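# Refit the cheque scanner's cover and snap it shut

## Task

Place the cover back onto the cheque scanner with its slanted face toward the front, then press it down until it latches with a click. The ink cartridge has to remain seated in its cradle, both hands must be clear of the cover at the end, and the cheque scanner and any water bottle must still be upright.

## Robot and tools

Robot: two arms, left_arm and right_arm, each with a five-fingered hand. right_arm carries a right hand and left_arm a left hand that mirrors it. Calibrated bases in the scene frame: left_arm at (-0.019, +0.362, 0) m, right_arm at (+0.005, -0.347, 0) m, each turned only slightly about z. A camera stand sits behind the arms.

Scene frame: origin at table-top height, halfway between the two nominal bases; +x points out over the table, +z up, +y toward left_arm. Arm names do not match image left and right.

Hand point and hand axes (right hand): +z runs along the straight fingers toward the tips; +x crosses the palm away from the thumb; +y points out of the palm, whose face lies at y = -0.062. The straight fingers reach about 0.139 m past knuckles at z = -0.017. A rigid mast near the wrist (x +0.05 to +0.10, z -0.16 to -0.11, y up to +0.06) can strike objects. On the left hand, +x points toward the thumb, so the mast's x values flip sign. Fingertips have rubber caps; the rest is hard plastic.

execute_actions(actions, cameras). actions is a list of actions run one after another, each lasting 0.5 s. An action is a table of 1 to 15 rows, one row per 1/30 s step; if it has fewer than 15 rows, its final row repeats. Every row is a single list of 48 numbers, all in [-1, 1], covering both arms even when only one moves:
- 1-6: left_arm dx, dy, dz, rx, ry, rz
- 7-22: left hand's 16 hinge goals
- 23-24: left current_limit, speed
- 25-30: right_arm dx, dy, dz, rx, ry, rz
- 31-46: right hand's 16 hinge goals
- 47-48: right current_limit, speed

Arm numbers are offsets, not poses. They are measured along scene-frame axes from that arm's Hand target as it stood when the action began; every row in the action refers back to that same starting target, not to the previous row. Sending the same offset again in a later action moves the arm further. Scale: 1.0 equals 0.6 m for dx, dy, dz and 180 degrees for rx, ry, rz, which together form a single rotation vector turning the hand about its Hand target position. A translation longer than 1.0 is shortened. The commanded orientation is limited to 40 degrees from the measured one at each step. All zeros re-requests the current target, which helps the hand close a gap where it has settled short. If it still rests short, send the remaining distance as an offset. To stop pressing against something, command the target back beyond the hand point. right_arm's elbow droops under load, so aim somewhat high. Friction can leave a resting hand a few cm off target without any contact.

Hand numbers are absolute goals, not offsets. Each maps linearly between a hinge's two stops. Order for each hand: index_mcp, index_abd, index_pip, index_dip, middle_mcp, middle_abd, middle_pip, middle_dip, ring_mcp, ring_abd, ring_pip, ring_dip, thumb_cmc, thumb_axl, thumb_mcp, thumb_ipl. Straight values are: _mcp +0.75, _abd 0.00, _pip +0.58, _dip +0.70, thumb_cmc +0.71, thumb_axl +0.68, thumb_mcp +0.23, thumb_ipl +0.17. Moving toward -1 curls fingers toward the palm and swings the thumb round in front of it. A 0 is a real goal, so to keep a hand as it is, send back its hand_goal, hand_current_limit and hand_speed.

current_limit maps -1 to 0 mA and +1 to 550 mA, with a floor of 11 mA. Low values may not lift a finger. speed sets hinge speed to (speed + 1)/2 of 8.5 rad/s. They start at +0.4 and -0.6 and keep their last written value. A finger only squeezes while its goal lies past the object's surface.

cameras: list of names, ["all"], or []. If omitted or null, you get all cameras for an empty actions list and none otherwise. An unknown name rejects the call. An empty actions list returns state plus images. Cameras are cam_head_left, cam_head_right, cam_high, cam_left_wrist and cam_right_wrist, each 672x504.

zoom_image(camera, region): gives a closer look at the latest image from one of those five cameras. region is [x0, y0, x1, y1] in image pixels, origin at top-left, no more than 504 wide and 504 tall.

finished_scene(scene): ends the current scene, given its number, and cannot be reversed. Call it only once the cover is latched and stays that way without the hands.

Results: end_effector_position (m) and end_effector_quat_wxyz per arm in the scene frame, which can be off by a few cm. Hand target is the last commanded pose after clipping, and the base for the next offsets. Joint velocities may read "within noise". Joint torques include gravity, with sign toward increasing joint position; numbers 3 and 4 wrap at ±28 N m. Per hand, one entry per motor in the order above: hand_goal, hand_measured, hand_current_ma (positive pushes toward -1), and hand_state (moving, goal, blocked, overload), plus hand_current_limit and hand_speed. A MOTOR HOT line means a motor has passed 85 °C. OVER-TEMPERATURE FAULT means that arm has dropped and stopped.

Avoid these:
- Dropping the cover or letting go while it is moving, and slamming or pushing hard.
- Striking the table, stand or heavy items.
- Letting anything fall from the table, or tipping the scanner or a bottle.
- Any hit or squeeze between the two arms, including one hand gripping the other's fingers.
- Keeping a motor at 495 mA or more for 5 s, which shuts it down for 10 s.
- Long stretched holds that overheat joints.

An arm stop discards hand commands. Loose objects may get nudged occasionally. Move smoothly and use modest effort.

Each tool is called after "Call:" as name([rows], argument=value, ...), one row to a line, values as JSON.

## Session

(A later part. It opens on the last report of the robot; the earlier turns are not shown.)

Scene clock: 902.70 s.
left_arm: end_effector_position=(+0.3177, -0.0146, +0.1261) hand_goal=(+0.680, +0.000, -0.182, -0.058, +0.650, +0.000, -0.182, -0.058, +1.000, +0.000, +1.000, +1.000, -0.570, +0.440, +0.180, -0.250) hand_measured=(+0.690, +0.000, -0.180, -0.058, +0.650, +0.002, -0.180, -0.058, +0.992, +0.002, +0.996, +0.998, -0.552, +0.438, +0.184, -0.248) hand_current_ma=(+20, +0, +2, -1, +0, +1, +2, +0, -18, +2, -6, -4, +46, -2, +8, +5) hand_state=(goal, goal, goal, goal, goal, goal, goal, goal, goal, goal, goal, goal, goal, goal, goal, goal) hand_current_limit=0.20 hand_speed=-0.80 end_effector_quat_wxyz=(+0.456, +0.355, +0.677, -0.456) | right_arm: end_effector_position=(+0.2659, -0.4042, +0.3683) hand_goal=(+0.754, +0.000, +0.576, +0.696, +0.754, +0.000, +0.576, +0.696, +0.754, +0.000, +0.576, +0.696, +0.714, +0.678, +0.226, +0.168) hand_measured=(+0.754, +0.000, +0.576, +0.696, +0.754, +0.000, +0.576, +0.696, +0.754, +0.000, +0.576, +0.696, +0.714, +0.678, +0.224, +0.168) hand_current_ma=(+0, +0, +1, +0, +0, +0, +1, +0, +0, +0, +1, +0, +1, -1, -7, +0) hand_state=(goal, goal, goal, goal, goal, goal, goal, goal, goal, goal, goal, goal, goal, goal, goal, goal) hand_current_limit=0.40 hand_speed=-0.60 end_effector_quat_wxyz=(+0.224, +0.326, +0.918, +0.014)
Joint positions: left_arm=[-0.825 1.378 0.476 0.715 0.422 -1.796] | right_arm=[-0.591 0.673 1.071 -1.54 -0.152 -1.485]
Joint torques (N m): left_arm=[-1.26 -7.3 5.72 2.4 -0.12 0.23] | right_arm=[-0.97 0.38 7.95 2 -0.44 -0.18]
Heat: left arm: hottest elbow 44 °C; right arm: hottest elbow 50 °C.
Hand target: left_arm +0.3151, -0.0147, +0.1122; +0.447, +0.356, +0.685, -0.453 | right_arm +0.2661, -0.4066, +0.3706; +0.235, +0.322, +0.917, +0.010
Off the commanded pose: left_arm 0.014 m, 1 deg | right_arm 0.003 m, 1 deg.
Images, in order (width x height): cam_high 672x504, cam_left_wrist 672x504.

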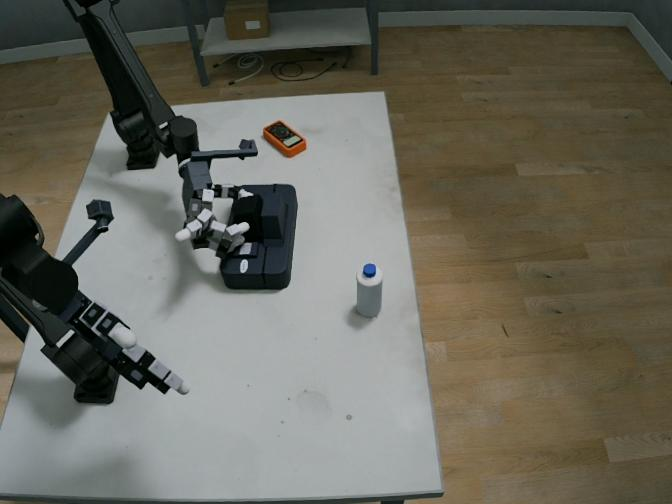

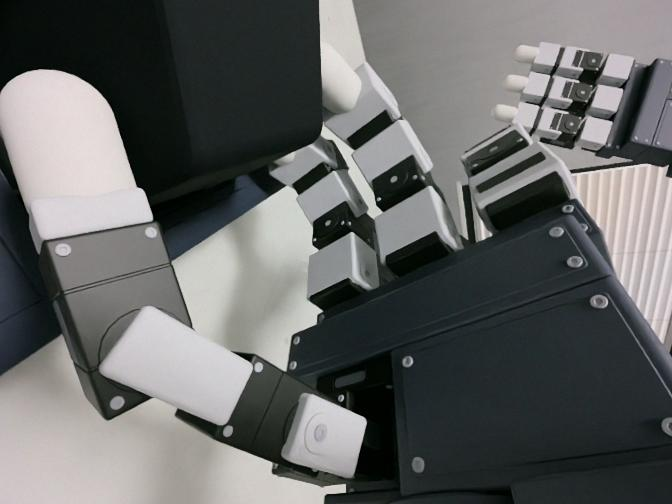

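Call:
execute_actions([
  [[-0.003,0.0,-0.004,0,0,0,0.64,0,-0.1825,-0.058,0.58,0,-0.1825,-0.058,1,0,1,1,-0.571,0.44,0.12,-0.265,0.2,-0.85,0,0,0,0,0,0,0.754,0,0.576,0.696,0.754,0,0.576,0.696,0.754,0,0.576,0.696,0.714,0.678,0.226,0.168,0.4,-0.6]],
  [[0.0,0.0,0.0,0,0,0,0.60,0,-0.1825,-0.058,0.55,0,-0.1825,-0.058,1,0,1,1,-0.571,0.44,0.03,-0.265,0.2,-0.8,0,0,0,0,0,0,0.754,0,0.576,0.696,0.754,0,0.576,0.696,0.754,0,0.576,0.696,0.714,0.678,0.226,0.168,0.4,-0.6]],
], cameras=["cam_high","cam_left_wrist"])

Call:
zoom_image(camera="cam_high", region=[205, 165, 285, 255])

Call:
zoom_image(camera="cam_left_wrist", region=[0, 0, 400, 300])

Scene clock: 910.40 s.
left_arm: end_effector_position=(+0.3166, -0.0145, +0.1261) hand_goal=(+0.600, +0.000, -0.182, -0.058, +0.550, +0.000, -0.182, -0.058, +1.000, +0.000, +1.000, +1.000, -0.570, +0.440, +0.030, -0.264) hand_measured=(+0.672, +0.000, -0.166, -0.056, +0.562, +0.002, -0.178, -0.058, +0.992, +0.002, +0.996, +0.998, -0.558, +0.436, +0.158, -0.250) hand_current_ma=(+262, +0, +34, +4, +26, +1, +5, +0, -18, +2, -6, -4, +28, -6, +330, +48) hand_state=(blocked, goal, goal, goal, goal, goal, goal, goal, goal, goal, goal, goal, goal, goal, blocked, goal) hand_current_limit=0.20 hand_speed=-0.80 end_effector_quat_wxyz=(+0.459, +0.355, +0.675, -0.456) | right_arm: end_effector_position=(+0.2659, -0.4042, +0.3683) hand_goal=(+0.754, +0.000, +0.576, +0.696, +0.754, +0.000, +0.576, +0.696, +0.754, +0.000, +0.576, +0.696, +0.714, +0.678, +0.226, +0.168) hand_measured=(+0.754, +0.000, +0.576, +0.696, +0.754, +0.000, +0.576, +0.696, +0.754, +0.000, +0.576, +0.696, +0.714, +0.678, +0.224, +0.168) hand_current_ma=(+0, +0, +1, +0, +0, +0, +1, +0, +0, +0, +1, +0, +1, -1, -7, +0) hand_state=(goal, goal, goal, goal, goal, goal, goal, goal, goal, goal, goal, goal, goal, goal, goal, goal) hand_current_limit=0.40 hand_speed=-0.60 end_effector_quat_wxyz=(+0.224, +0.326, +0.918, +0.014)
Joint positions: left_arm=[-0.828 1.38 0.471 0.728 0.418 -1.796] | right_arm=[-0.591 0.673 1.071 -1.54 -0.152 -1.485]
Joint torques (N m): left_arm=[-1.38 -7.18 5.68 2.45 -0.08 0.14] | right_arm=[-0.97 0.44 7.95 2.03 -0.44 -0.18]
Heat: left arm: hottest elbow 44 °C; right arm: hottest elbow 50 °C.
Hand target: left_arm +0.3135, -0.0147, +0.1099; +0.447, +0.356, +0.685, -0.453 | right_arm +0.2661, -0.4066, +0.3706; +0.235, +0.322, +0.917, +0.010
Off the commanded pose: left_arm 0.017 m, 2 deg | right_arm 0.003 m, 1 deg.
Images, in order (width x height): cam_high 672x504, cam_left_wrist 672x504.

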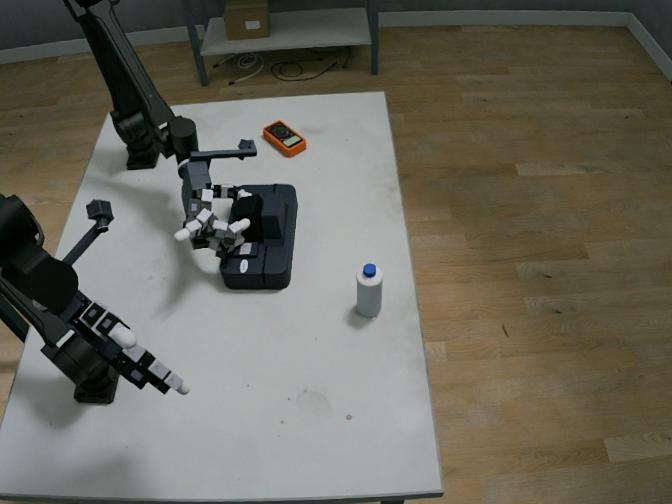

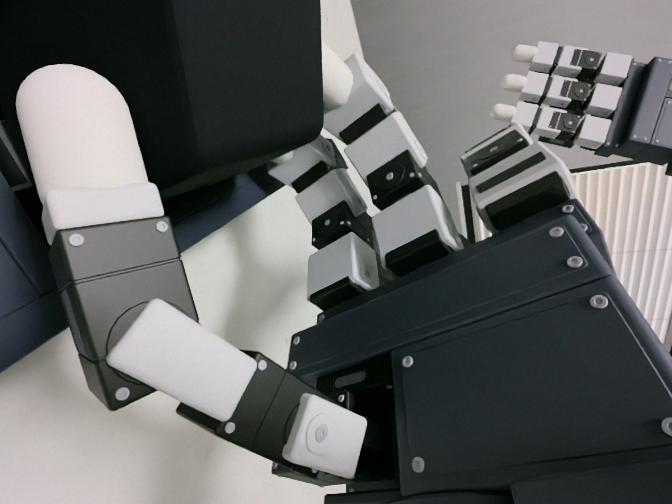

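Scaled by 5.600 from the camera's 672x504 image, which has a finer 960x720 frame.

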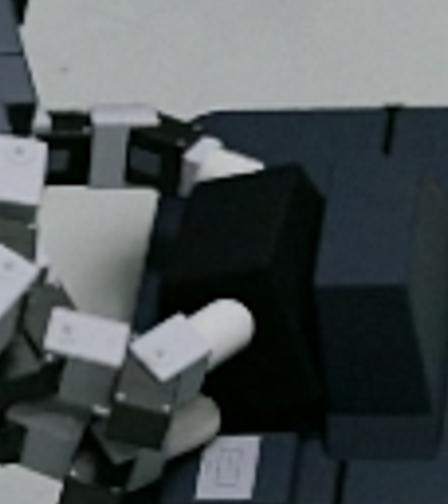

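Scaled by 1.260 from the camera's 672x504 image, which has a finer 960x720 frame.

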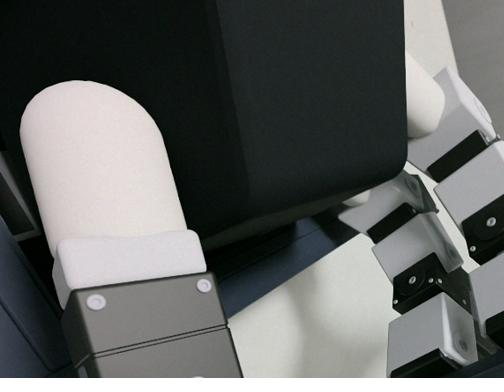

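Call:
execute_actions([
  [[0.0,0.0,0.0,0,0,0,0.60,0,-0.1825,-0.058,0.47,0,-0.1825,-0.058,1,0,1,1,-0.571,0.44,0.03,-0.265,0.2,-0.8,0,0,0,0,0,0,0.754,0,0.576,0.696,0.754,0,0.576,0.696,0.754,0,0.576,0.696,0.714,0.678,0.226,0.168,0.4,-0.6]],
  [[0.0,0.0,0.05,0,0,0,0.60,0,-0.1825,-0.058,0.47,0,-0.1825,-0.058,1,0,1,1,-0.571,0.44,0.03,-0.265,0.2,-0.8,0,0,0,0,0,0,0.754,0,0.576,0.696,0.754,0,0.576,0.696,0.754,0,0.576,0.696,0.714,0.678,0.226,0.168,0.4,-0.6]],
], cameras=["cam_high","cam_left_wrist"])

Call:
zoom_image(camera="cam_high", region=[205, 165, 285, 255])

Call:
zoom_image(camera="cam_left_wrist", region=[0, 0, 400, 300])

Scene clock: 917.70 s.
left_arm: end_effector_position=(+0.3112, -0.0110, +0.1306) hand_goal=(+0.600, +0.000, -0.182, -0.058, +0.470, +0.000, -0.182, -0.058, +1.000, +0.000, +1.000, +1.000, -0.570, +0.440, +0.030, -0.264) hand_measured=(+0.664, -0.008, -0.144, -0.034, +0.534, +0.002, -0.160, -0.052, +0.992, +0.002, +0.996, +0.998, -0.534, +0.444, +0.148, -0.242) hand_current_ma=(+227, -13, +112, +60, +226, +1, +55, +10, -18, +2, -6, -4, +102, +8, +330, +82) hand_state=(blocked, goal, blocked, blocked, blocked, goal, blocked, goal, goal, goal, goal, goal, blocked, goal, blocked, blocked) hand_current_limit=0.20 hand_speed=-0.80 end_effector_quat_wxyz=(+0.444, +0.358, +0.687, -0.451) | right_arm: end_effector_position=(+0.2659, -0.4042, +0.3683) hand_goal=(+0.754, +0.000, +0.576, +0.696, +0.754, +0.000, +0.576, +0.696, +0.754, +0.000, +0.576, +0.696, +0.714, +0.678, +0.226, +0.168) hand_measured=(+0.754, +0.000, +0.576, +0.696, +0.754, +0.000, +0.576, +0.696, +0.754, +0.000, +0.576, +0.696, +0.714, +0.678, +0.224, +0.168) hand_current_ma=(+0, +0, +1, +0, +0, +0, +1, +0, +0, +0, +1, +0, +1, -1, -7, +0) hand_state=(goal, goal, goal, goal, goal, goal, goal, goal, goal, goal, goal, goal, goal, goal, goal, goal) hand_current_limit=0.40 hand_speed=-0.60 end_effector_quat_wxyz=(+0.224, +0.326, +0.918, +0.014)
Joint positions: left_arm=[-0.832 1.326 0.479 0.627 0.418 -1.792] | right_arm=[-0.591 0.673 1.071 -1.54 -0.152 -1.485]
Joint torques (N m): left_arm=[-1.55 -10.99 7.76 1.16 -0.06 0.19] | right_arm=[-0.97 0.44 7.95 2 -0.45 -0.18]
Heat: left arm: hottest elbow 44 °C; right arm: hottest elbow 50 °C.
Hand target: left_arm +0.3135, -0.0148, +0.1399; +0.447, +0.356, +0.685, -0.453 | right_arm +0.2661, -0.4066, +0.3706; +0.235, +0.322, +0.917, +0.010
Off the commanded pose: left_arm 0.010 m, 1 deg | right_arm 0.003 m, 1 deg.
Images, in order (width x height): cam_high 672x504, cam_left_wrist 672x504.

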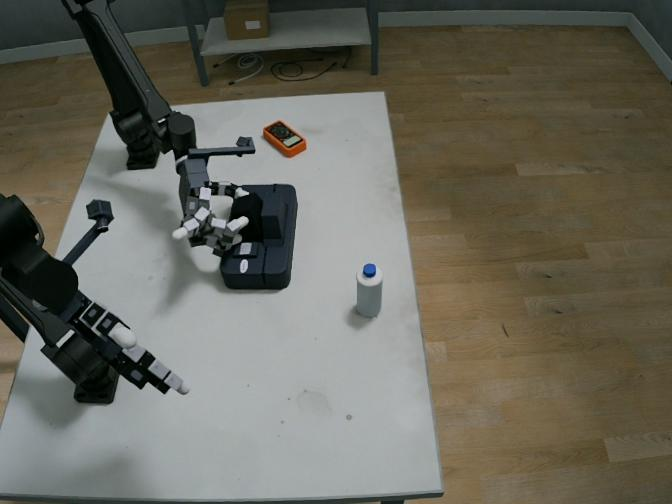

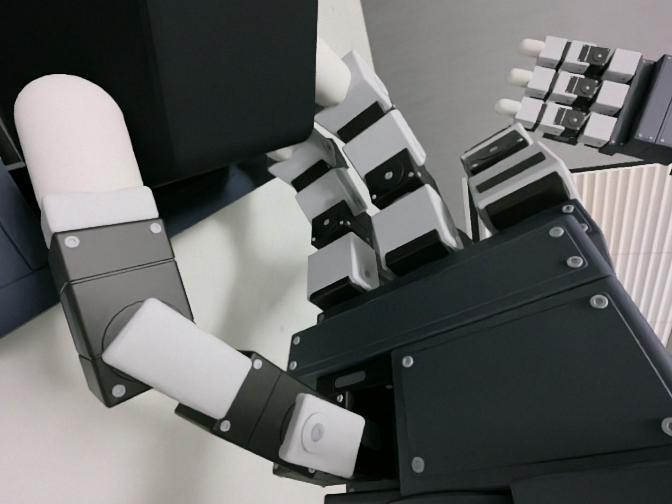

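Scaled by 5.600 from the camera's 672x504 image, which has a finer 960x720 frame.

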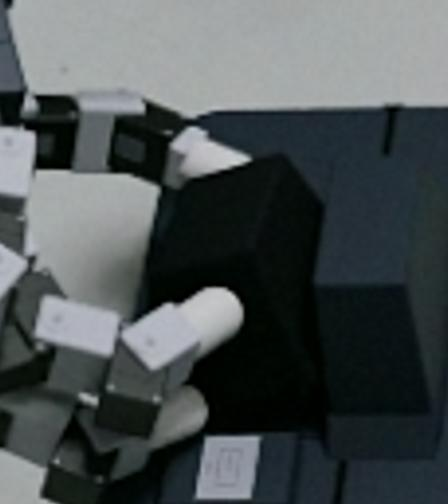

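Scaled by 1.260 from the camera's 672x504 image, which has a finer 960x720 frame.

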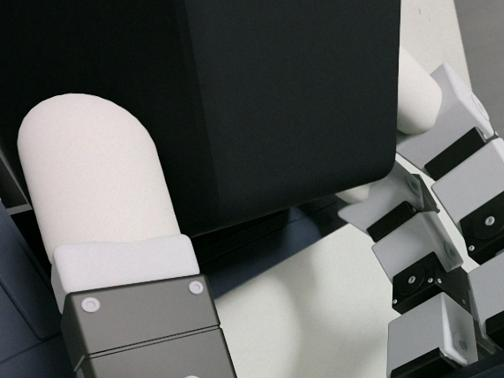

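Call:
execute_actions([
  [[0.015,-0.010,0.02,0,0,0,0.60,0,-0.1825,-0.058,0.47,0,-0.1825,-0.058,1,0,1,1,-0.571,0.44,0.03,-0.265,0.2,-0.8,0,0,0,0,0,0,0.754,0,0.576,0.696,0.754,0,0.576,0.696,0.754,0,0.576,0.696,0.714,0.678,0.226,0.168,0.4,-0.6]],
], cameras=["cam_high","cam_left_wrist"])

Call:
zoom_image(camera="cam_high", region=[205, 165, 285, 255])

Call:
zoom_image(camera="cam_left_wrist", region=[0, 0, 400, 300])

Scene clock: 922.87 s.
left_arm: end_effector_position=(+0.3128, -0.0136, +0.1306) hand_goal=(+0.600, +0.000, -0.182, -0.058, +0.470, +0.000, -0.182, -0.058, +1.000, +0.000, +1.000, +1.000, -0.570, +0.440, +0.030, -0.264) hand_measured=(+0.664, -0.008, -0.144, -0.034, +0.532, +0.002, -0.158, -0.050, +0.992, +0.002, +0.996, +0.998, -0.534, +0.442, +0.148, -0.242) hand_current_ma=(+224, -11, +112, +60, +212, +1, +58, +16, -18, +2, -6, -4, +102, +5, +330, +82) hand_state=(blocked, goal, blocked, blocked, blocked, goal, blocked, goal, goal, goal, goal, goal, blocked, goal, blocked, blocked) hand_current_limit=0.20 hand_speed=-0.80 end_effector_quat_wxyz=(+0.433, +0.359, +0.695, -0.447) | right_arm: end_effector_position=(+0.2659, -0.4042, +0.3683) hand_goal=(+0.754, +0.000, +0.576, +0.696, +0.754, +0.000, +0.576, +0.696, +0.754, +0.000, +0.576, +0.696, +0.714, +0.678, +0.226, +0.168) hand_measured=(+0.754, +0.000, +0.576, +0.696, +0.754, +0.000, +0.576, +0.696, +0.754, +0.000, +0.576, +0.696, +0.714, +0.678, +0.224, +0.168) hand_current_ma=(+0, +0, +1, +0, +0, +0, +1, +0, +0, +0, +1, +0, +1, -1, -7, +0) hand_state=(goal, goal, goal, goal, goal, goal, goal, goal, goal, goal, goal, goal, goal, goal, goal, goal) hand_current_limit=0.40 hand_speed=-0.60 end_effector_quat_wxyz=(+0.224, +0.326, +0.918, +0.014)
Joint positions: left_arm=[-0.832 1.321 0.502 0.571 0.42 -1.792] | right_arm=[-0.591 0.673 1.071 -1.54 -0.152 -1.485]
Joint torques (N m): left_arm=[-0.21 -11.05 9.31 1.58 0.13 0.1] | right_arm=[-1.03 0.44 7.95 2.03 -0.44 -0.18]
Heat: left arm: hottest elbow 44 °C; right arm: hottest elbow 50 °C.
Hand target: left_arm +0.3225, -0.0207, +0.1519; +0.447, +0.356, +0.685, -0.453 | right_arm +0.2661, -0.4066, +0.3706; +0.235, +0.322, +0.917, +0.010
Off the commanded pose: left_arm 0.024 m, 2 deg | right_arm 0.003 m, 1 deg.
Images, in order (width x height): cam_high 672x504, cam_left_wrist 672x504.

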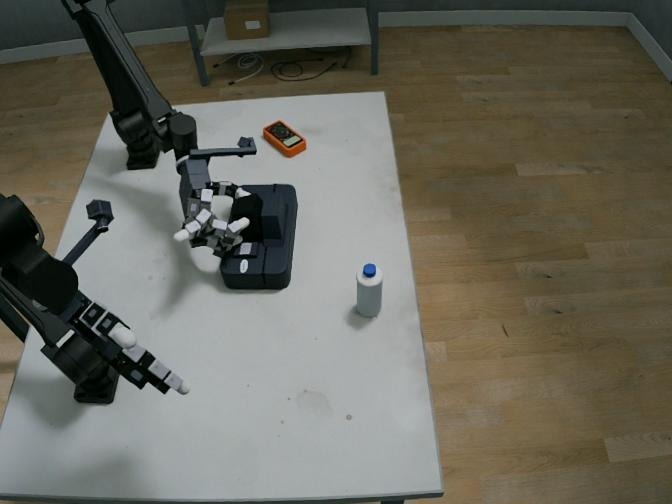

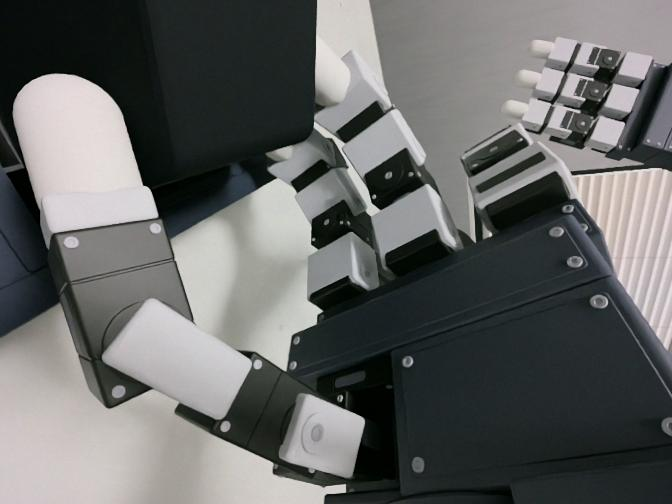

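Scaled by 5.600 from the camera's 672x504 image, which has a finer 960x720 frame.

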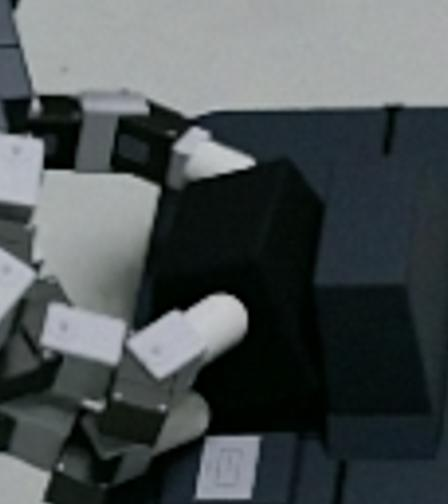

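Scaled by 1.260 from the camera's 672x504 image, which has a finer 960x720 frame.

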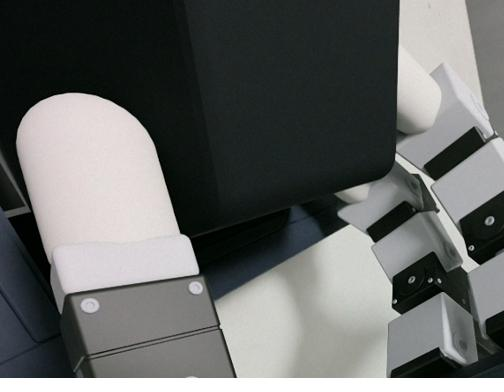

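Call:
execute_actions([
  [[0.010,-0.008,0.025,0,0,0,0.60,0,-0.1825,-0.058,0.47,0,-0.1825,-0.058,1,0,1,1,-0.571,0.44,0.03,-0.265,0.2,-0.8,0,0,0,0,0,0,0.754,0,0.576,0.696,0.754,0,0.576,0.696,0.754,0,0.576,0.696,0.714,0.678,0.226,0.168,0.4,-0.6]],
], cameras=["cam_high","cam_left_wrist"])

Call:
zoom_image(camera="cam_high", region=[205, 165, 285, 255])

Call:
zoom_image(camera="cam_left_wrist", region=[0, 0, 400, 300])

Scene clock: 926.93 s.
left_arm: end_effector_position=(+0.3142, -0.0161, +0.1373) hand_goal=(+0.600, +0.000, -0.182, -0.058, +0.470, +0.000, -0.182, -0.058, +1.000, +0.000, +1.000, +1.000, -0.570, +0.440, +0.030, -0.264) hand_measured=(+0.660, +0.000, -0.144, -0.038, +0.528, +0.002, -0.158, -0.048, +0.992, +0.002, +0.996, +0.998, -0.534, +0.438, +0.148, -0.242) hand_current_ma=(+212, +0, +112, +49, +202, +1, +62, +20, -18, +2, -6, -4, +102, -4, +330, +82) hand_state=(blocked, goal, blocked, blocked, blocked, goal, blocked, goal, goal, goal, goal, goal, blocked, goal, blocked, blocked) hand_current_limit=0.20 hand_speed=-0.80 end_effector_quat_wxyz=(+0.425, +0.359, +0.701, -0.447) | right_arm: end_effector_position=(+0.2659, -0.4042, +0.3683) hand_goal=(+0.754, +0.000, +0.576, +0.696, +0.754, +0.000, +0.576, +0.696, +0.754, +0.000, +0.576, +0.696, +0.714, +0.678, +0.226, +0.168) hand_measured=(+0.754, +0.000, +0.576, +0.696, +0.754, +0.000, +0.576, +0.696, +0.754, +0.000, +0.576, +0.696, +0.714, +0.678, +0.224, +0.168) hand_current_ma=(+0, +0, +1, +0, +0, +0, +1, +0, +0, +0, +1, +0, +1, -1, -7, +0) hand_state=(goal, goal, goal, goal, goal, goal, goal, goal, goal, goal, goal, goal, goal, goal, goal, goal) hand_current_limit=0.40 hand_speed=-0.60 end_effector_quat_wxyz=(+0.224, +0.326, +0.918, +0.014)
Joint positions: left_arm=[-0.831 1.301 0.527 0.508 0.424 -1.796] | right_arm=[-0.591 0.673 1.071 -1.54 -0.152 -1.485]
Joint torques (N m): left_arm=[-0.67 -11.16 10.37 2 0.15 0.21] | right_arm=[-0.97 0.38 7.95 2.02 -0.45 -0.19]
Heat: left arm: hottest elbow 44 °C; right arm: hottest elbow 50 °C.
Hand target: left_arm +0.3284, -0.0255, +0.1669; +0.447, +0.356, +0.685, -0.453 | right_arm +0.2661, -0.4066, +0.3706; +0.235, +0.322, +0.917, +0.010
Off the commanded pose: left_arm 0.034 m, 3 deg | right_arm 0.003 m, 1 deg.
Images, in order (width x height): cam_high 672x504, cam_left_wrist 672x504.

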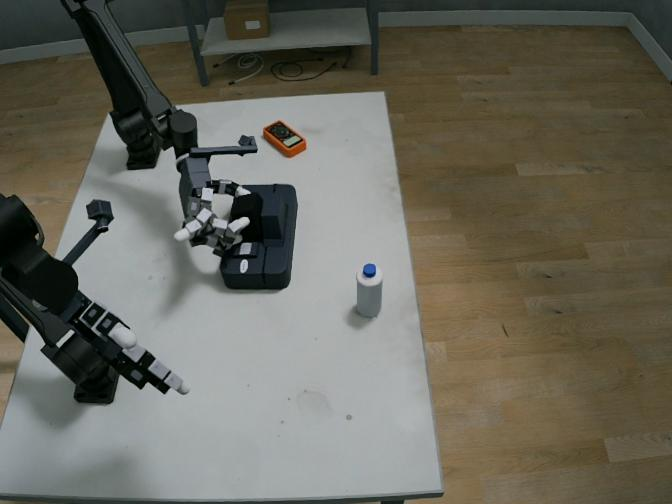

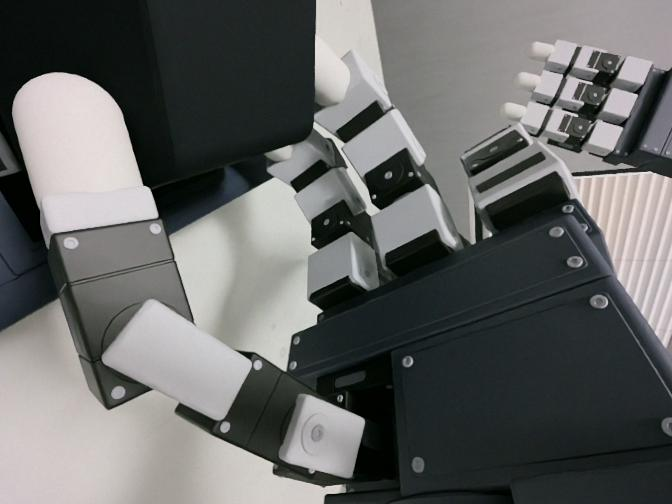

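Scaled by 5.600 from the camera's 672x504 image, which has a finer 960x720 frame.

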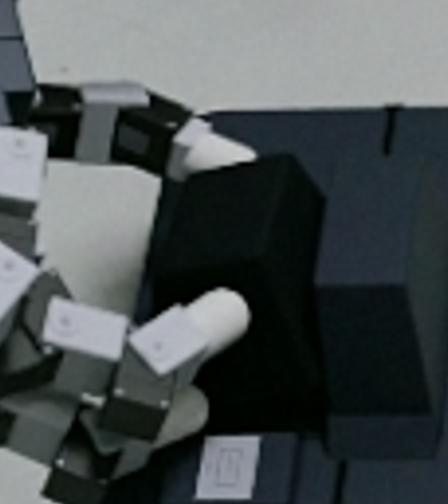

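Scaled by 1.260 from the camera's 672x504 image, which has a finer 960x720 frame.

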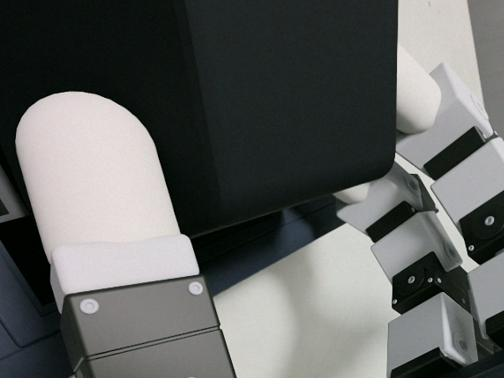

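Call:
execute_actions([
  [[0.004,-0.002,0.02,0,0,0,0.60,0,-0.1825,-0.058,0.47,0,-0.1825,-0.058,1,0,1,1,-0.571,0.44,0.03,-0.265,0.2,-0.8,0,0,0,0,0,0,0.754,0,0.576,0.696,0.754,0,0.576,0.696,0.754,0,0.576,0.696,0.714,0.678,0.226,0.168,0.4,-0.6]],
  [[0.0,0.0,0.02,0,0,0,0.60,0,-0.1825,-0.058,0.47,0,-0.1825,-0.058,1,0,1,1,-0.571,0.44,0.03,-0.265,0.2,-0.8,0,0,0,0,0,0,0.754,0,0.576,0.696,0.754,0,0.576,0.696,0.754,0,0.576,0.696,0.714,0.678,0.226,0.168,0.4,-0.6]],
], cameras=["cam_high","cam_left_wrist"])

Call:
zoom_image(camera="cam_high", region=[205, 165, 285, 255])

Call:
zoom_image(camera="cam_left_wrist", region=[0, 0, 400, 300])

Scene clock: 931.73 s.
left_arm: end_effector_position=(+0.3147, -0.0171, +0.1557) hand_goal=(+0.600, +0.000, -0.182, -0.058, +0.470, +0.000, -0.182, -0.058, +1.000, +0.000, +1.000, +1.000, -0.570, +0.440, +0.030, -0.264) hand_measured=(+0.660, +0.002, -0.144, -0.042, +0.526, +0.002, -0.156, -0.046, +0.992, +0.002, +0.996, +0.998, -0.534, +0.438, +0.148, -0.242) hand_current_ma=(+212, +3, +112, +39, +191, +1, +68, +26, -18, +2, -6, -4, +102, -4, +330, +82) hand_state=(blocked, goal, blocked, goal, blocked, goal, blocked, goal, goal, goal, goal, goal, blocked, goal, blocked, blocked) hand_current_limit=0.20 hand_speed=-0.80 end_effector_quat_wxyz=(+0.419, +0.357, +0.704, -0.448) | right_arm: end_effector_position=(+0.2659, -0.4042, +0.3683) hand_goal=(+0.754, +0.000, +0.576, +0.696, +0.754, +0.000, +0.576, +0.696, +0.754, +0.000, +0.576, +0.696, +0.714, +0.678, +0.226, +0.168) hand_measured=(+0.754, +0.000, +0.576, +0.696, +0.754, +0.000, +0.576, +0.696, +0.754, +0.000, +0.576, +0.696, +0.714, +0.678, +0.224, +0.168) hand_current_ma=(+0, +0, +1, +0, +0, +0, +1, +0, +0, +0, +1, +0, +1, -1, -7, +0) hand_state=(goal, goal, goal, goal, goal, goal, goal, goal, goal, goal, goal, goal, goal, goal, goal, goal) hand_current_limit=0.40 hand_speed=-0.60 end_effector_quat_wxyz=(+0.224, +0.326, +0.918, +0.014)
Joint positions: left_arm=[-0.83 1.253 0.561 0.416 0.428 -1.803] | right_arm=[-0.591 0.673 1.071 -1.54 -0.152 -1.485]
Joint torques (N m): left_arm=[-0.32 -10.87 11.28 2.02 0.15 0.27] | right_arm=[-1.03 0.38 7.97 2.02 -0.44 -0.18]
Heat: left arm: hottest elbow 46 °C; right arm: hottest elbow 50 °C.
Hand target: left_arm +0.3309, -0.0267, +0.1909; +0.447, +0.356, +0.685, -0.453 | right_arm +0.2661, -0.4066, +0.3706; +0.235, +0.322, +0.917, +0.010
Off the commanded pose: left_arm 0.040 m, 4 deg | right_arm 0.003 m, 1 deg.
Images, in order (width x height): cam_high 672x504, cam_left_wrist 672x504.

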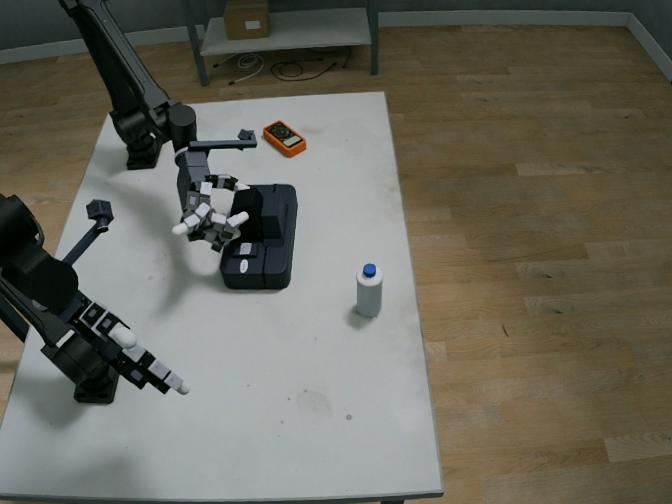

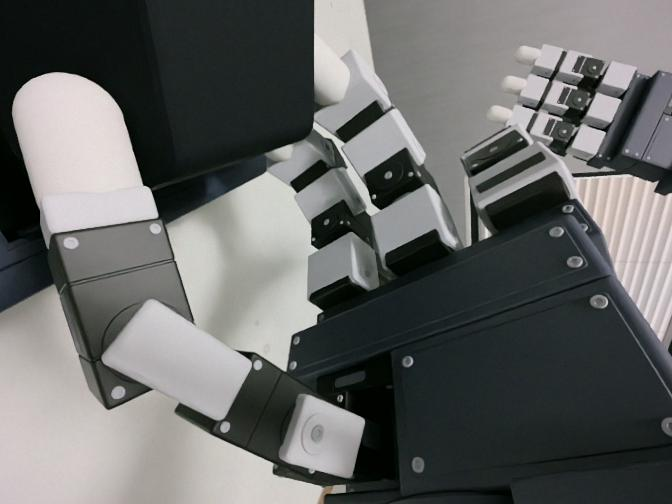

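Scaled by 5.600 from the camera's 672x504 image, which has a finer 960x720 frame.

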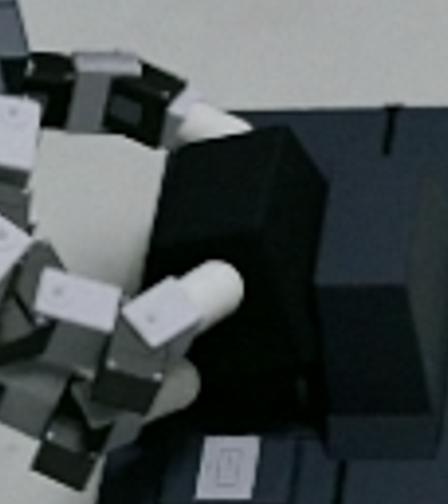

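Scaled by 1.260 from the camera's 672x504 image, which has a finer 960x720 frame.

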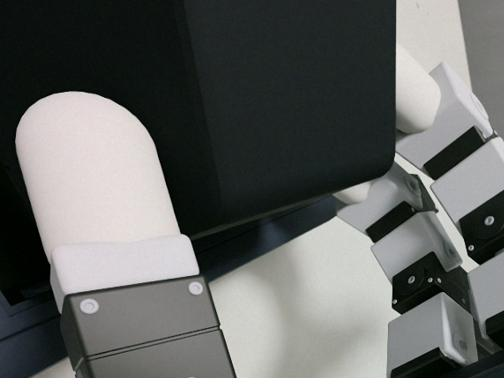

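Call:
execute_actions([
  [[0.0,0.0,0.0,0,0.05,0.016,0.60,0,-0.1825,-0.058,0.47,0,-0.1825,-0.058,1,0,1,1,-0.571,0.44,0.03,-0.265,0.2,-0.8,0,0,0,0,0,0,0.754,0,0.576,0.696,0.754,0,0.576,0.696,0.754,0,0.576,0.696,0.714,0.678,0.226,0.168,0.4,-0.6]],
  [[0.0,0.0,-0.01,0,0.04,0.016,0.60,0,-0.1825,-0.058,0.47,0,-0.1825,-0.058,1,0,1,1,-0.571,0.44,0.03,-0.265,0.2,-0.8,0,0,0,0,0,0,0.754,0,0.576,0.696,0.754,0,0.576,0.696,0.754,0,0.576,0.696,0.714,0.678,0.226,0.168,0.4,-0.6]],
], cameras=["cam_high","cam_left_wrist"])

Call:
zoom_image(camera="cam_high", region=[205, 165, 285, 255])

Call:
zoom_image(camera="cam_left_wrist", region=[0, 0, 400, 300])

Scene clock: 939.07 s.
left_arm: end_effector_position=(+0.3179, -0.0182, +0.1601) hand_goal=(+0.600, +0.000, -0.182, -0.058, +0.470, +0.000, -0.182, -0.058, +1.000, +0.000, +1.000, +1.000, -0.570, +0.440, +0.030, -0.264) hand_measured=(+0.660, +0.002, -0.144, -0.042, +0.526, +0.002, -0.156, -0.046, +0.992, +0.002, +0.996, +0.998, -0.534, +0.438, +0.148, -0.242) hand_current_ma=(+212, +4, +112, +39, +186, +1, +68, +26, -18, +2, -6, -4, +102, -5, +330, +84) hand_state=(blocked, goal, blocked, goal, blocked, goal, blocked, goal, goal, goal, goal, goal, blocked, goal, blocked, blocked) hand_current_limit=0.20 hand_speed=-0.80 end_effector_quat_wxyz=(+0.353, +0.259, +0.768, -0.468) | right_arm: end_effector_position=(+0.2659, -0.4042, +0.3683) hand_goal=(+0.754, +0.000, +0.576, +0.696, +0.754, +0.000, +0.576, +0.696, +0.754, +0.000, +0.576, +0.696, +0.714, +0.678, +0.226, +0.168) hand_measured=(+0.754, +0.000, +0.576, +0.696, +0.754, +0.000, +0.576, +0.696, +0.754, +0.000, +0.576, +0.696, +0.714, +0.678, +0.224, +0.168) hand_current_ma=(+0, +0, +1, +0, +0, +0, +1, +0, +0, +0, +1, +0, +1, -1, -7, +0) hand_state=(goal, goal, goal, goal, goal, goal, goal, goal, goal, goal, goal, goal, goal, goal, goal, goal) hand_current_limit=0.40 hand_speed=-0.60 end_effector_quat_wxyz=(+0.224, +0.326, +0.918, +0.014)
Joint positions: left_arm=[-0.818 1.239 0.664 0.228 0.396 -2.033] | right_arm=[-0.591 0.673 1.071 -1.54 -0.152 -1.485]
Joint torques (N m): left_arm=[-0.5 -9.76 11.26 1.74 0.02 0.05] | right_arm=[-0.97 0.44 7.95 2.02 -0.45 -0.18]
Heat: left arm: hottest elbow 47 °C; right arm: hottest elbow 50 °C.
Hand target: left_arm +0.3309, -0.0267, +0.1849; +0.369, +0.253, +0.758, -0.475 | right_arm +0.2661, -0.4066, +0.3706; +0.235, +0.322, +0.917, +0.010
Off the commanded pose: left_arm 0.029 m, 2 deg | right_arm 0.003 m, 1 deg.
Images, in order (width x height): cam_high 672x504, cam_left_wrist 672x504.

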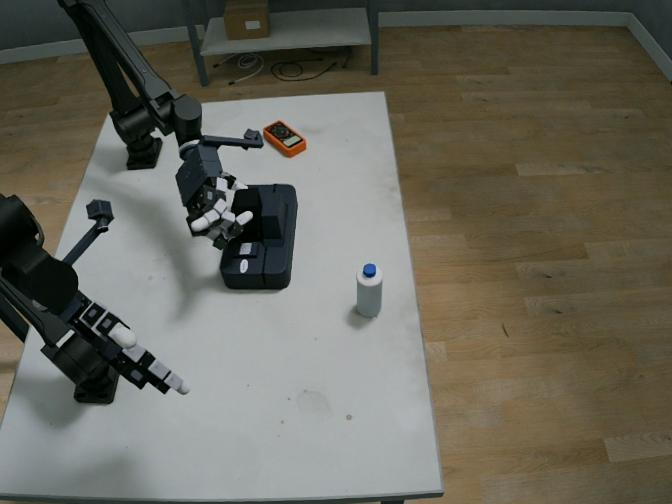

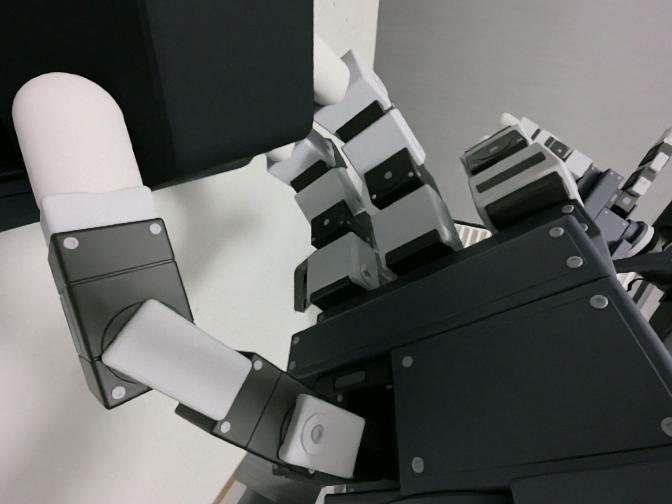

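Scaled by 5.600 from the camera's 672x504 image, which has a finer 960x720 frame.

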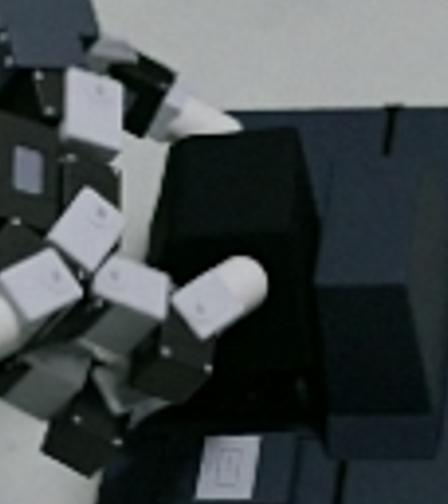

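Scaled by 1.260 from the camera's 672x504 image, which has a finer 960x720 frame.

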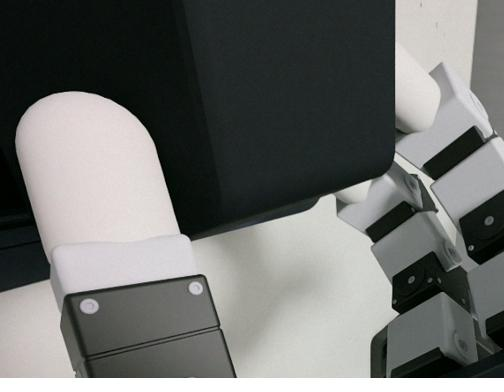

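Call:
execute_actions([
  [[-0.008,0.03,-0.05,0,0.012,-0.02,0.60,0,-0.1825,-0.058,0.47,0,-0.1825,-0.058,1,0,1,1,-0.571,0.44,0.03,-0.265,0.2,-0.8,0,0,0,0,0,0,0.754,0,0.576,0.696,0.754,0,0.576,0.696,0.754,0,0.576,0.696,0.714,0.678,0.226,0.168,0.4,-0.6]],
], cameras=["cam_high","cam_left_wrist","cam_head_right"])

Call:
zoom_image(camera="cam_high", region=[225, 170, 285, 250])

Call:
zoom_image(camera="cam_left_wrist", region=[0, 0, 400, 300])

Scene clock: 982.53 s.
left_arm: end_effector_position=(+0.3218, -0.0070, +0.1541) hand_goal=(+0.600, +0.000, -0.182, -0.058, +0.470, +0.000, -0.182, -0.058, +1.000, +0.000, +1.000, +1.000, -0.570, +0.440, +0.030, -0.264) hand_measured=(+0.660, +0.002, -0.144, -0.042, +0.524, +0.002, -0.156, -0.046, +0.992, +0.002, +0.996, +0.998, -0.534, +0.438, +0.148, -0.240) hand_current_ma=(+208, +4, +112, +39, +184, +1, +68, +26, -18, +2, -6, -4, +102, -5, +330, +87) hand_state=(blocked, goal, blocked, goal, blocked, goal, blocked, goal, goal, goal, goal, goal, blocked, goal, blocked, blocked) hand_current_limit=0.20 hand_speed=-0.80 end_effector_quat_wxyz=(+0.333, +0.265, +0.760, -0.491) | right_arm: end_effector_position=(+0.2659, -0.4042, +0.3683) hand_goal=(+0.754, +0.000, +0.576, +0.696, +0.754, +0.000, +0.576, +0.696, +0.754, +0.000, +0.576, +0.696, +0.714, +0.678, +0.226, +0.168) hand_measured=(+0.754, +0.000, +0.576, +0.696, +0.754, +0.000, +0.576, +0.696, +0.754, +0.000, +0.576, +0.696, +0.714, +0.678, +0.224, +0.168) hand_current_ma=(+0, +0, +1, +0, +0, +0, +1, +0, +0, +0, +1, +0, +1, -1, -7, +0) hand_state=(goal, goal, goal, goal, goal, goal, goal, goal, goal, goal, goal, goal, goal, goal, goal, goal) hand_current_limit=0.40 hand_speed=-0.60 end_effector_quat_wxyz=(+0.224, +0.326, +0.918, +0.014)
Joint positions: left_arm=[-0.752 1.239 0.644 0.248 0.516 -2.034] | right_arm=[-0.591 0.673 1.071 -1.54 -0.152 -1.485]
Joint torques (N m): left_arm=[-0.62 -8.76 7.86 2.73 0.3 0.26] | right_arm=[-0.97 0.44 7.95 2.02 -0.45 -0.18]
Heat: left arm: hottest elbow 48 °C; right arm: hottest elbow 50 °C.
Hand target: left_arm +0.3259, -0.0087, +0.1548; +0.339, +0.268, +0.756, -0.492 | right_arm +0.2661, -0.4066, +0.3706; +0.235, +0.322, +0.917, +0.010
Off the commanded pose: left_arm 0.005 m, 1 deg | right_arm 0.003 m, 1 deg.
Images, in order (width x height): cam_head_right 672x504, cam_high 672x504, cam_left_wrist 672x504.

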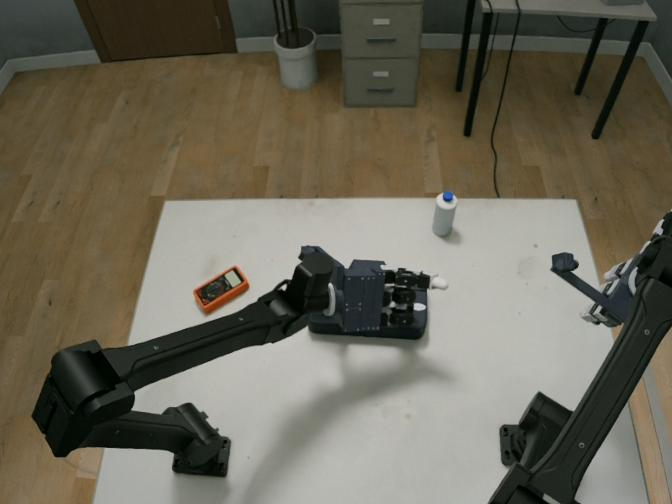

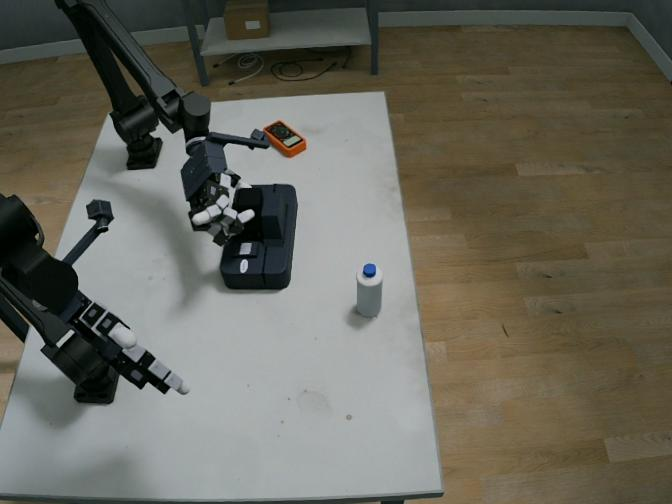

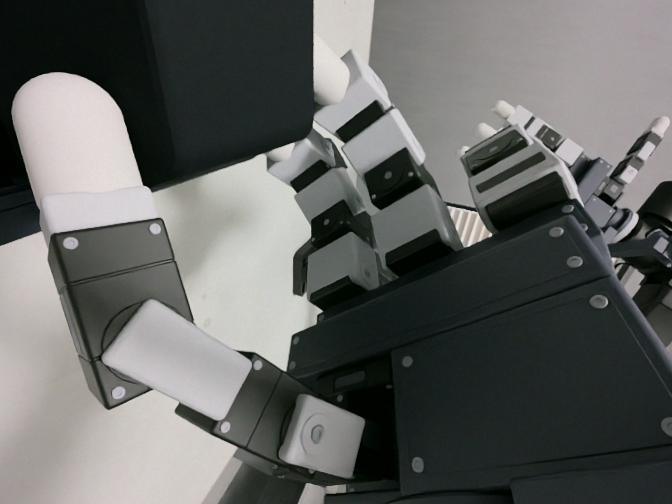

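Scaled by 6.300 from the camera's 672x504 image, which has a finer 960x720 frame.

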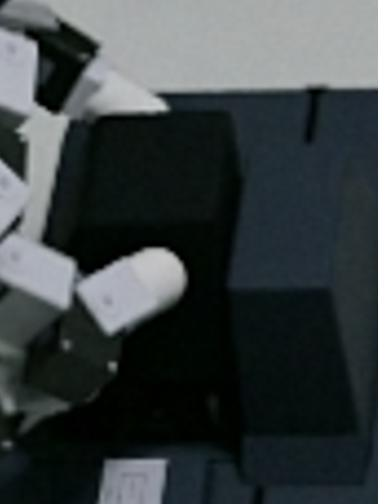

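Scaled by 1.260 from the camera's 672x504 image, which has a finer 960x720 frame.

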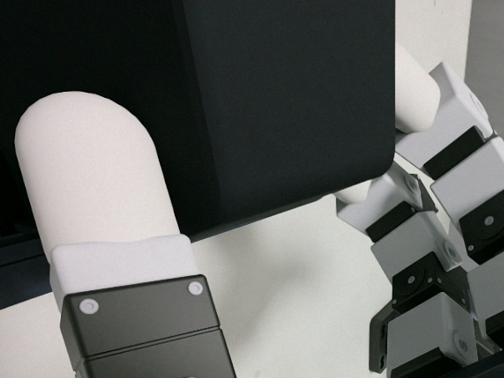

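Call:
execute_actions([
  [[-0.002,0.004,-0.018,0,0.012,0.005,0.60,0,-0.1825,-0.058,0.47,0,-0.1825,-0.058,1,0,1,1,-0.571,0.44,0.03,-0.265,0.2,-0.8,0,0,0,0,0,0,0.754,0,0.576,0.696,0.754,0,0.576,0.696,0.754,0,0.576,0.696,0.714,0.678,0.226,0.168,0.4,-0.6]],
], cameras=["cam_high","cam_left_wrist"])

Call:
zoom_image(camera="cam_high", region=[225, 170, 285, 250])

Call:
zoom_image(camera="cam_high", region=[230, 220, 270, 250])

Call:
zoom_image(camera="cam_left_wrist", region=[0, 0, 400, 300])

Scene clock: 996.67 s.
left_arm: end_effector_position=(+0.3201, -0.0063, +0.1482) hand_goal=(+0.600, +0.000, -0.182, -0.058, +0.470, +0.000, -0.182, -0.058, +1.000, +0.000, +1.000, +1.000, -0.570, +0.440, +0.030, -0.264) hand_measured=(+0.660, +0.002, -0.144, -0.042, +0.524, +0.002, -0.156, -0.046, +0.992, +0.002, +0.996, +0.998, -0.534, +0.438, +0.148, -0.240) hand_current_ma=(+208, +4, +112, +39, +184, +1, +68, +26, -18, +2, -6, -4, +102, -5, +330, +87) hand_state=(blocked, goal, blocked, goal, blocked, goal, blocked, goal, goal, goal, goal, goal, blocked, goal, blocked, blocked) hand_current_limit=0.20 hand_speed=-0.80 end_effector_quat_wxyz=(+0.328, +0.258, +0.763, -0.493) | right_arm: end_effector_position=(+0.2659, -0.4042, +0.3683) hand_goal=(+0.754, +0.000, +0.576, +0.696, +0.754, +0.000, +0.576, +0.696, +0.754, +0.000, +0.576, +0.696, +0.714, +0.678, +0.226, +0.168) hand_measured=(+0.754, +0.000, +0.576, +0.696, +0.754, +0.000, +0.576, +0.696, +0.754, +0.000, +0.576, +0.696, +0.714, +0.678, +0.224, +0.168) hand_current_ma=(+0, +0, +1, +0, +0, +0, +1, +0, +0, +0, +1, +0, +1, -1, -7, +0) hand_state=(goal, goal, goal, goal, goal, goal, goal, goal, goal, goal, goal, goal, goal, goal, goal, goal) hand_current_limit=0.40 hand_speed=-0.60 end_effector_quat_wxyz=(+0.224, +0.326, +0.918, +0.014)
Joint positions: left_arm=[-0.752 1.246 0.636 0.261 0.516 -2.05] | right_arm=[-0.591 0.673 1.071 -1.54 -0.152 -1.485]
Joint torques (N m): left_arm=[-0.15 -7.82 7.77 2.84 0.24 0.07] | right_arm=[-0.97 0.32 7.95 2.02 -0.45 -0.18]
Heat: left arm: hottest elbow 48 °C; right arm: hottest elbow 50 °C.
Hand target: left_arm +0.3248, -0.0063, +0.1441; +0.329, +0.253, +0.764, -0.494 | right_arm +0.2661, -0.4066, +0.3706; +0.235, +0.322, +0.917, +0.010
Off the commanded pose: left_arm 0.006 m, 1 deg | right_arm 0.003 m, 1 deg.
Images, in order (width x height): cam_high 672x504, cam_left_wrist 672x504.

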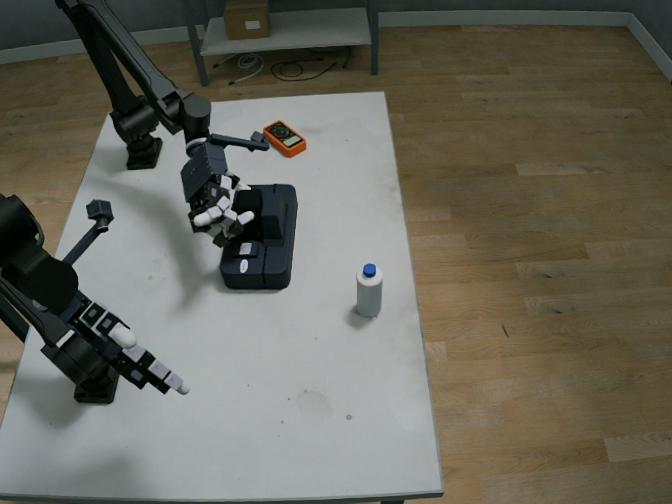

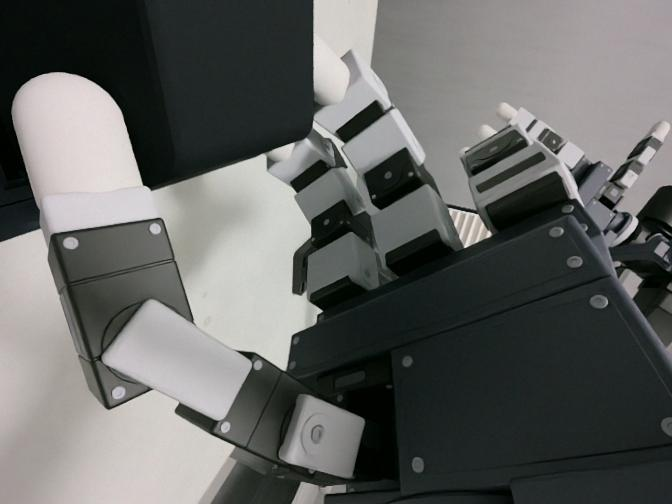

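Scaled by 6.300 from the camera's 672x504 image, which has a finer 960x720 frame.

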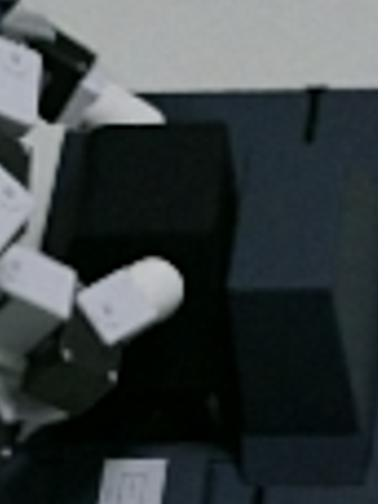

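Scaled by 12.600 from the camera's 672x504 image, which has a finer 960x720 frame.

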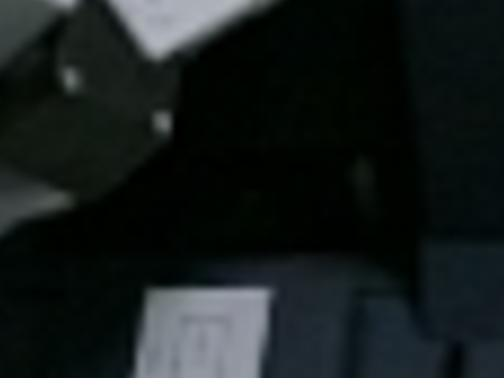

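Scaled by 1.260 from the camera's 672x504 image, which has a finer 960x720 frame.

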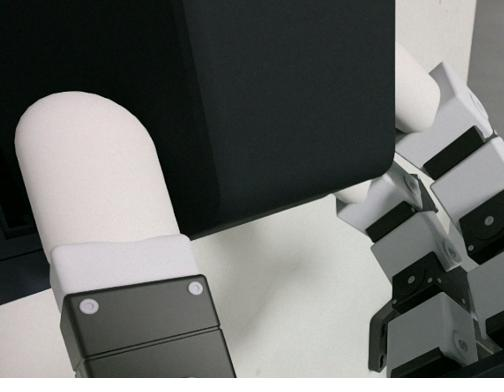

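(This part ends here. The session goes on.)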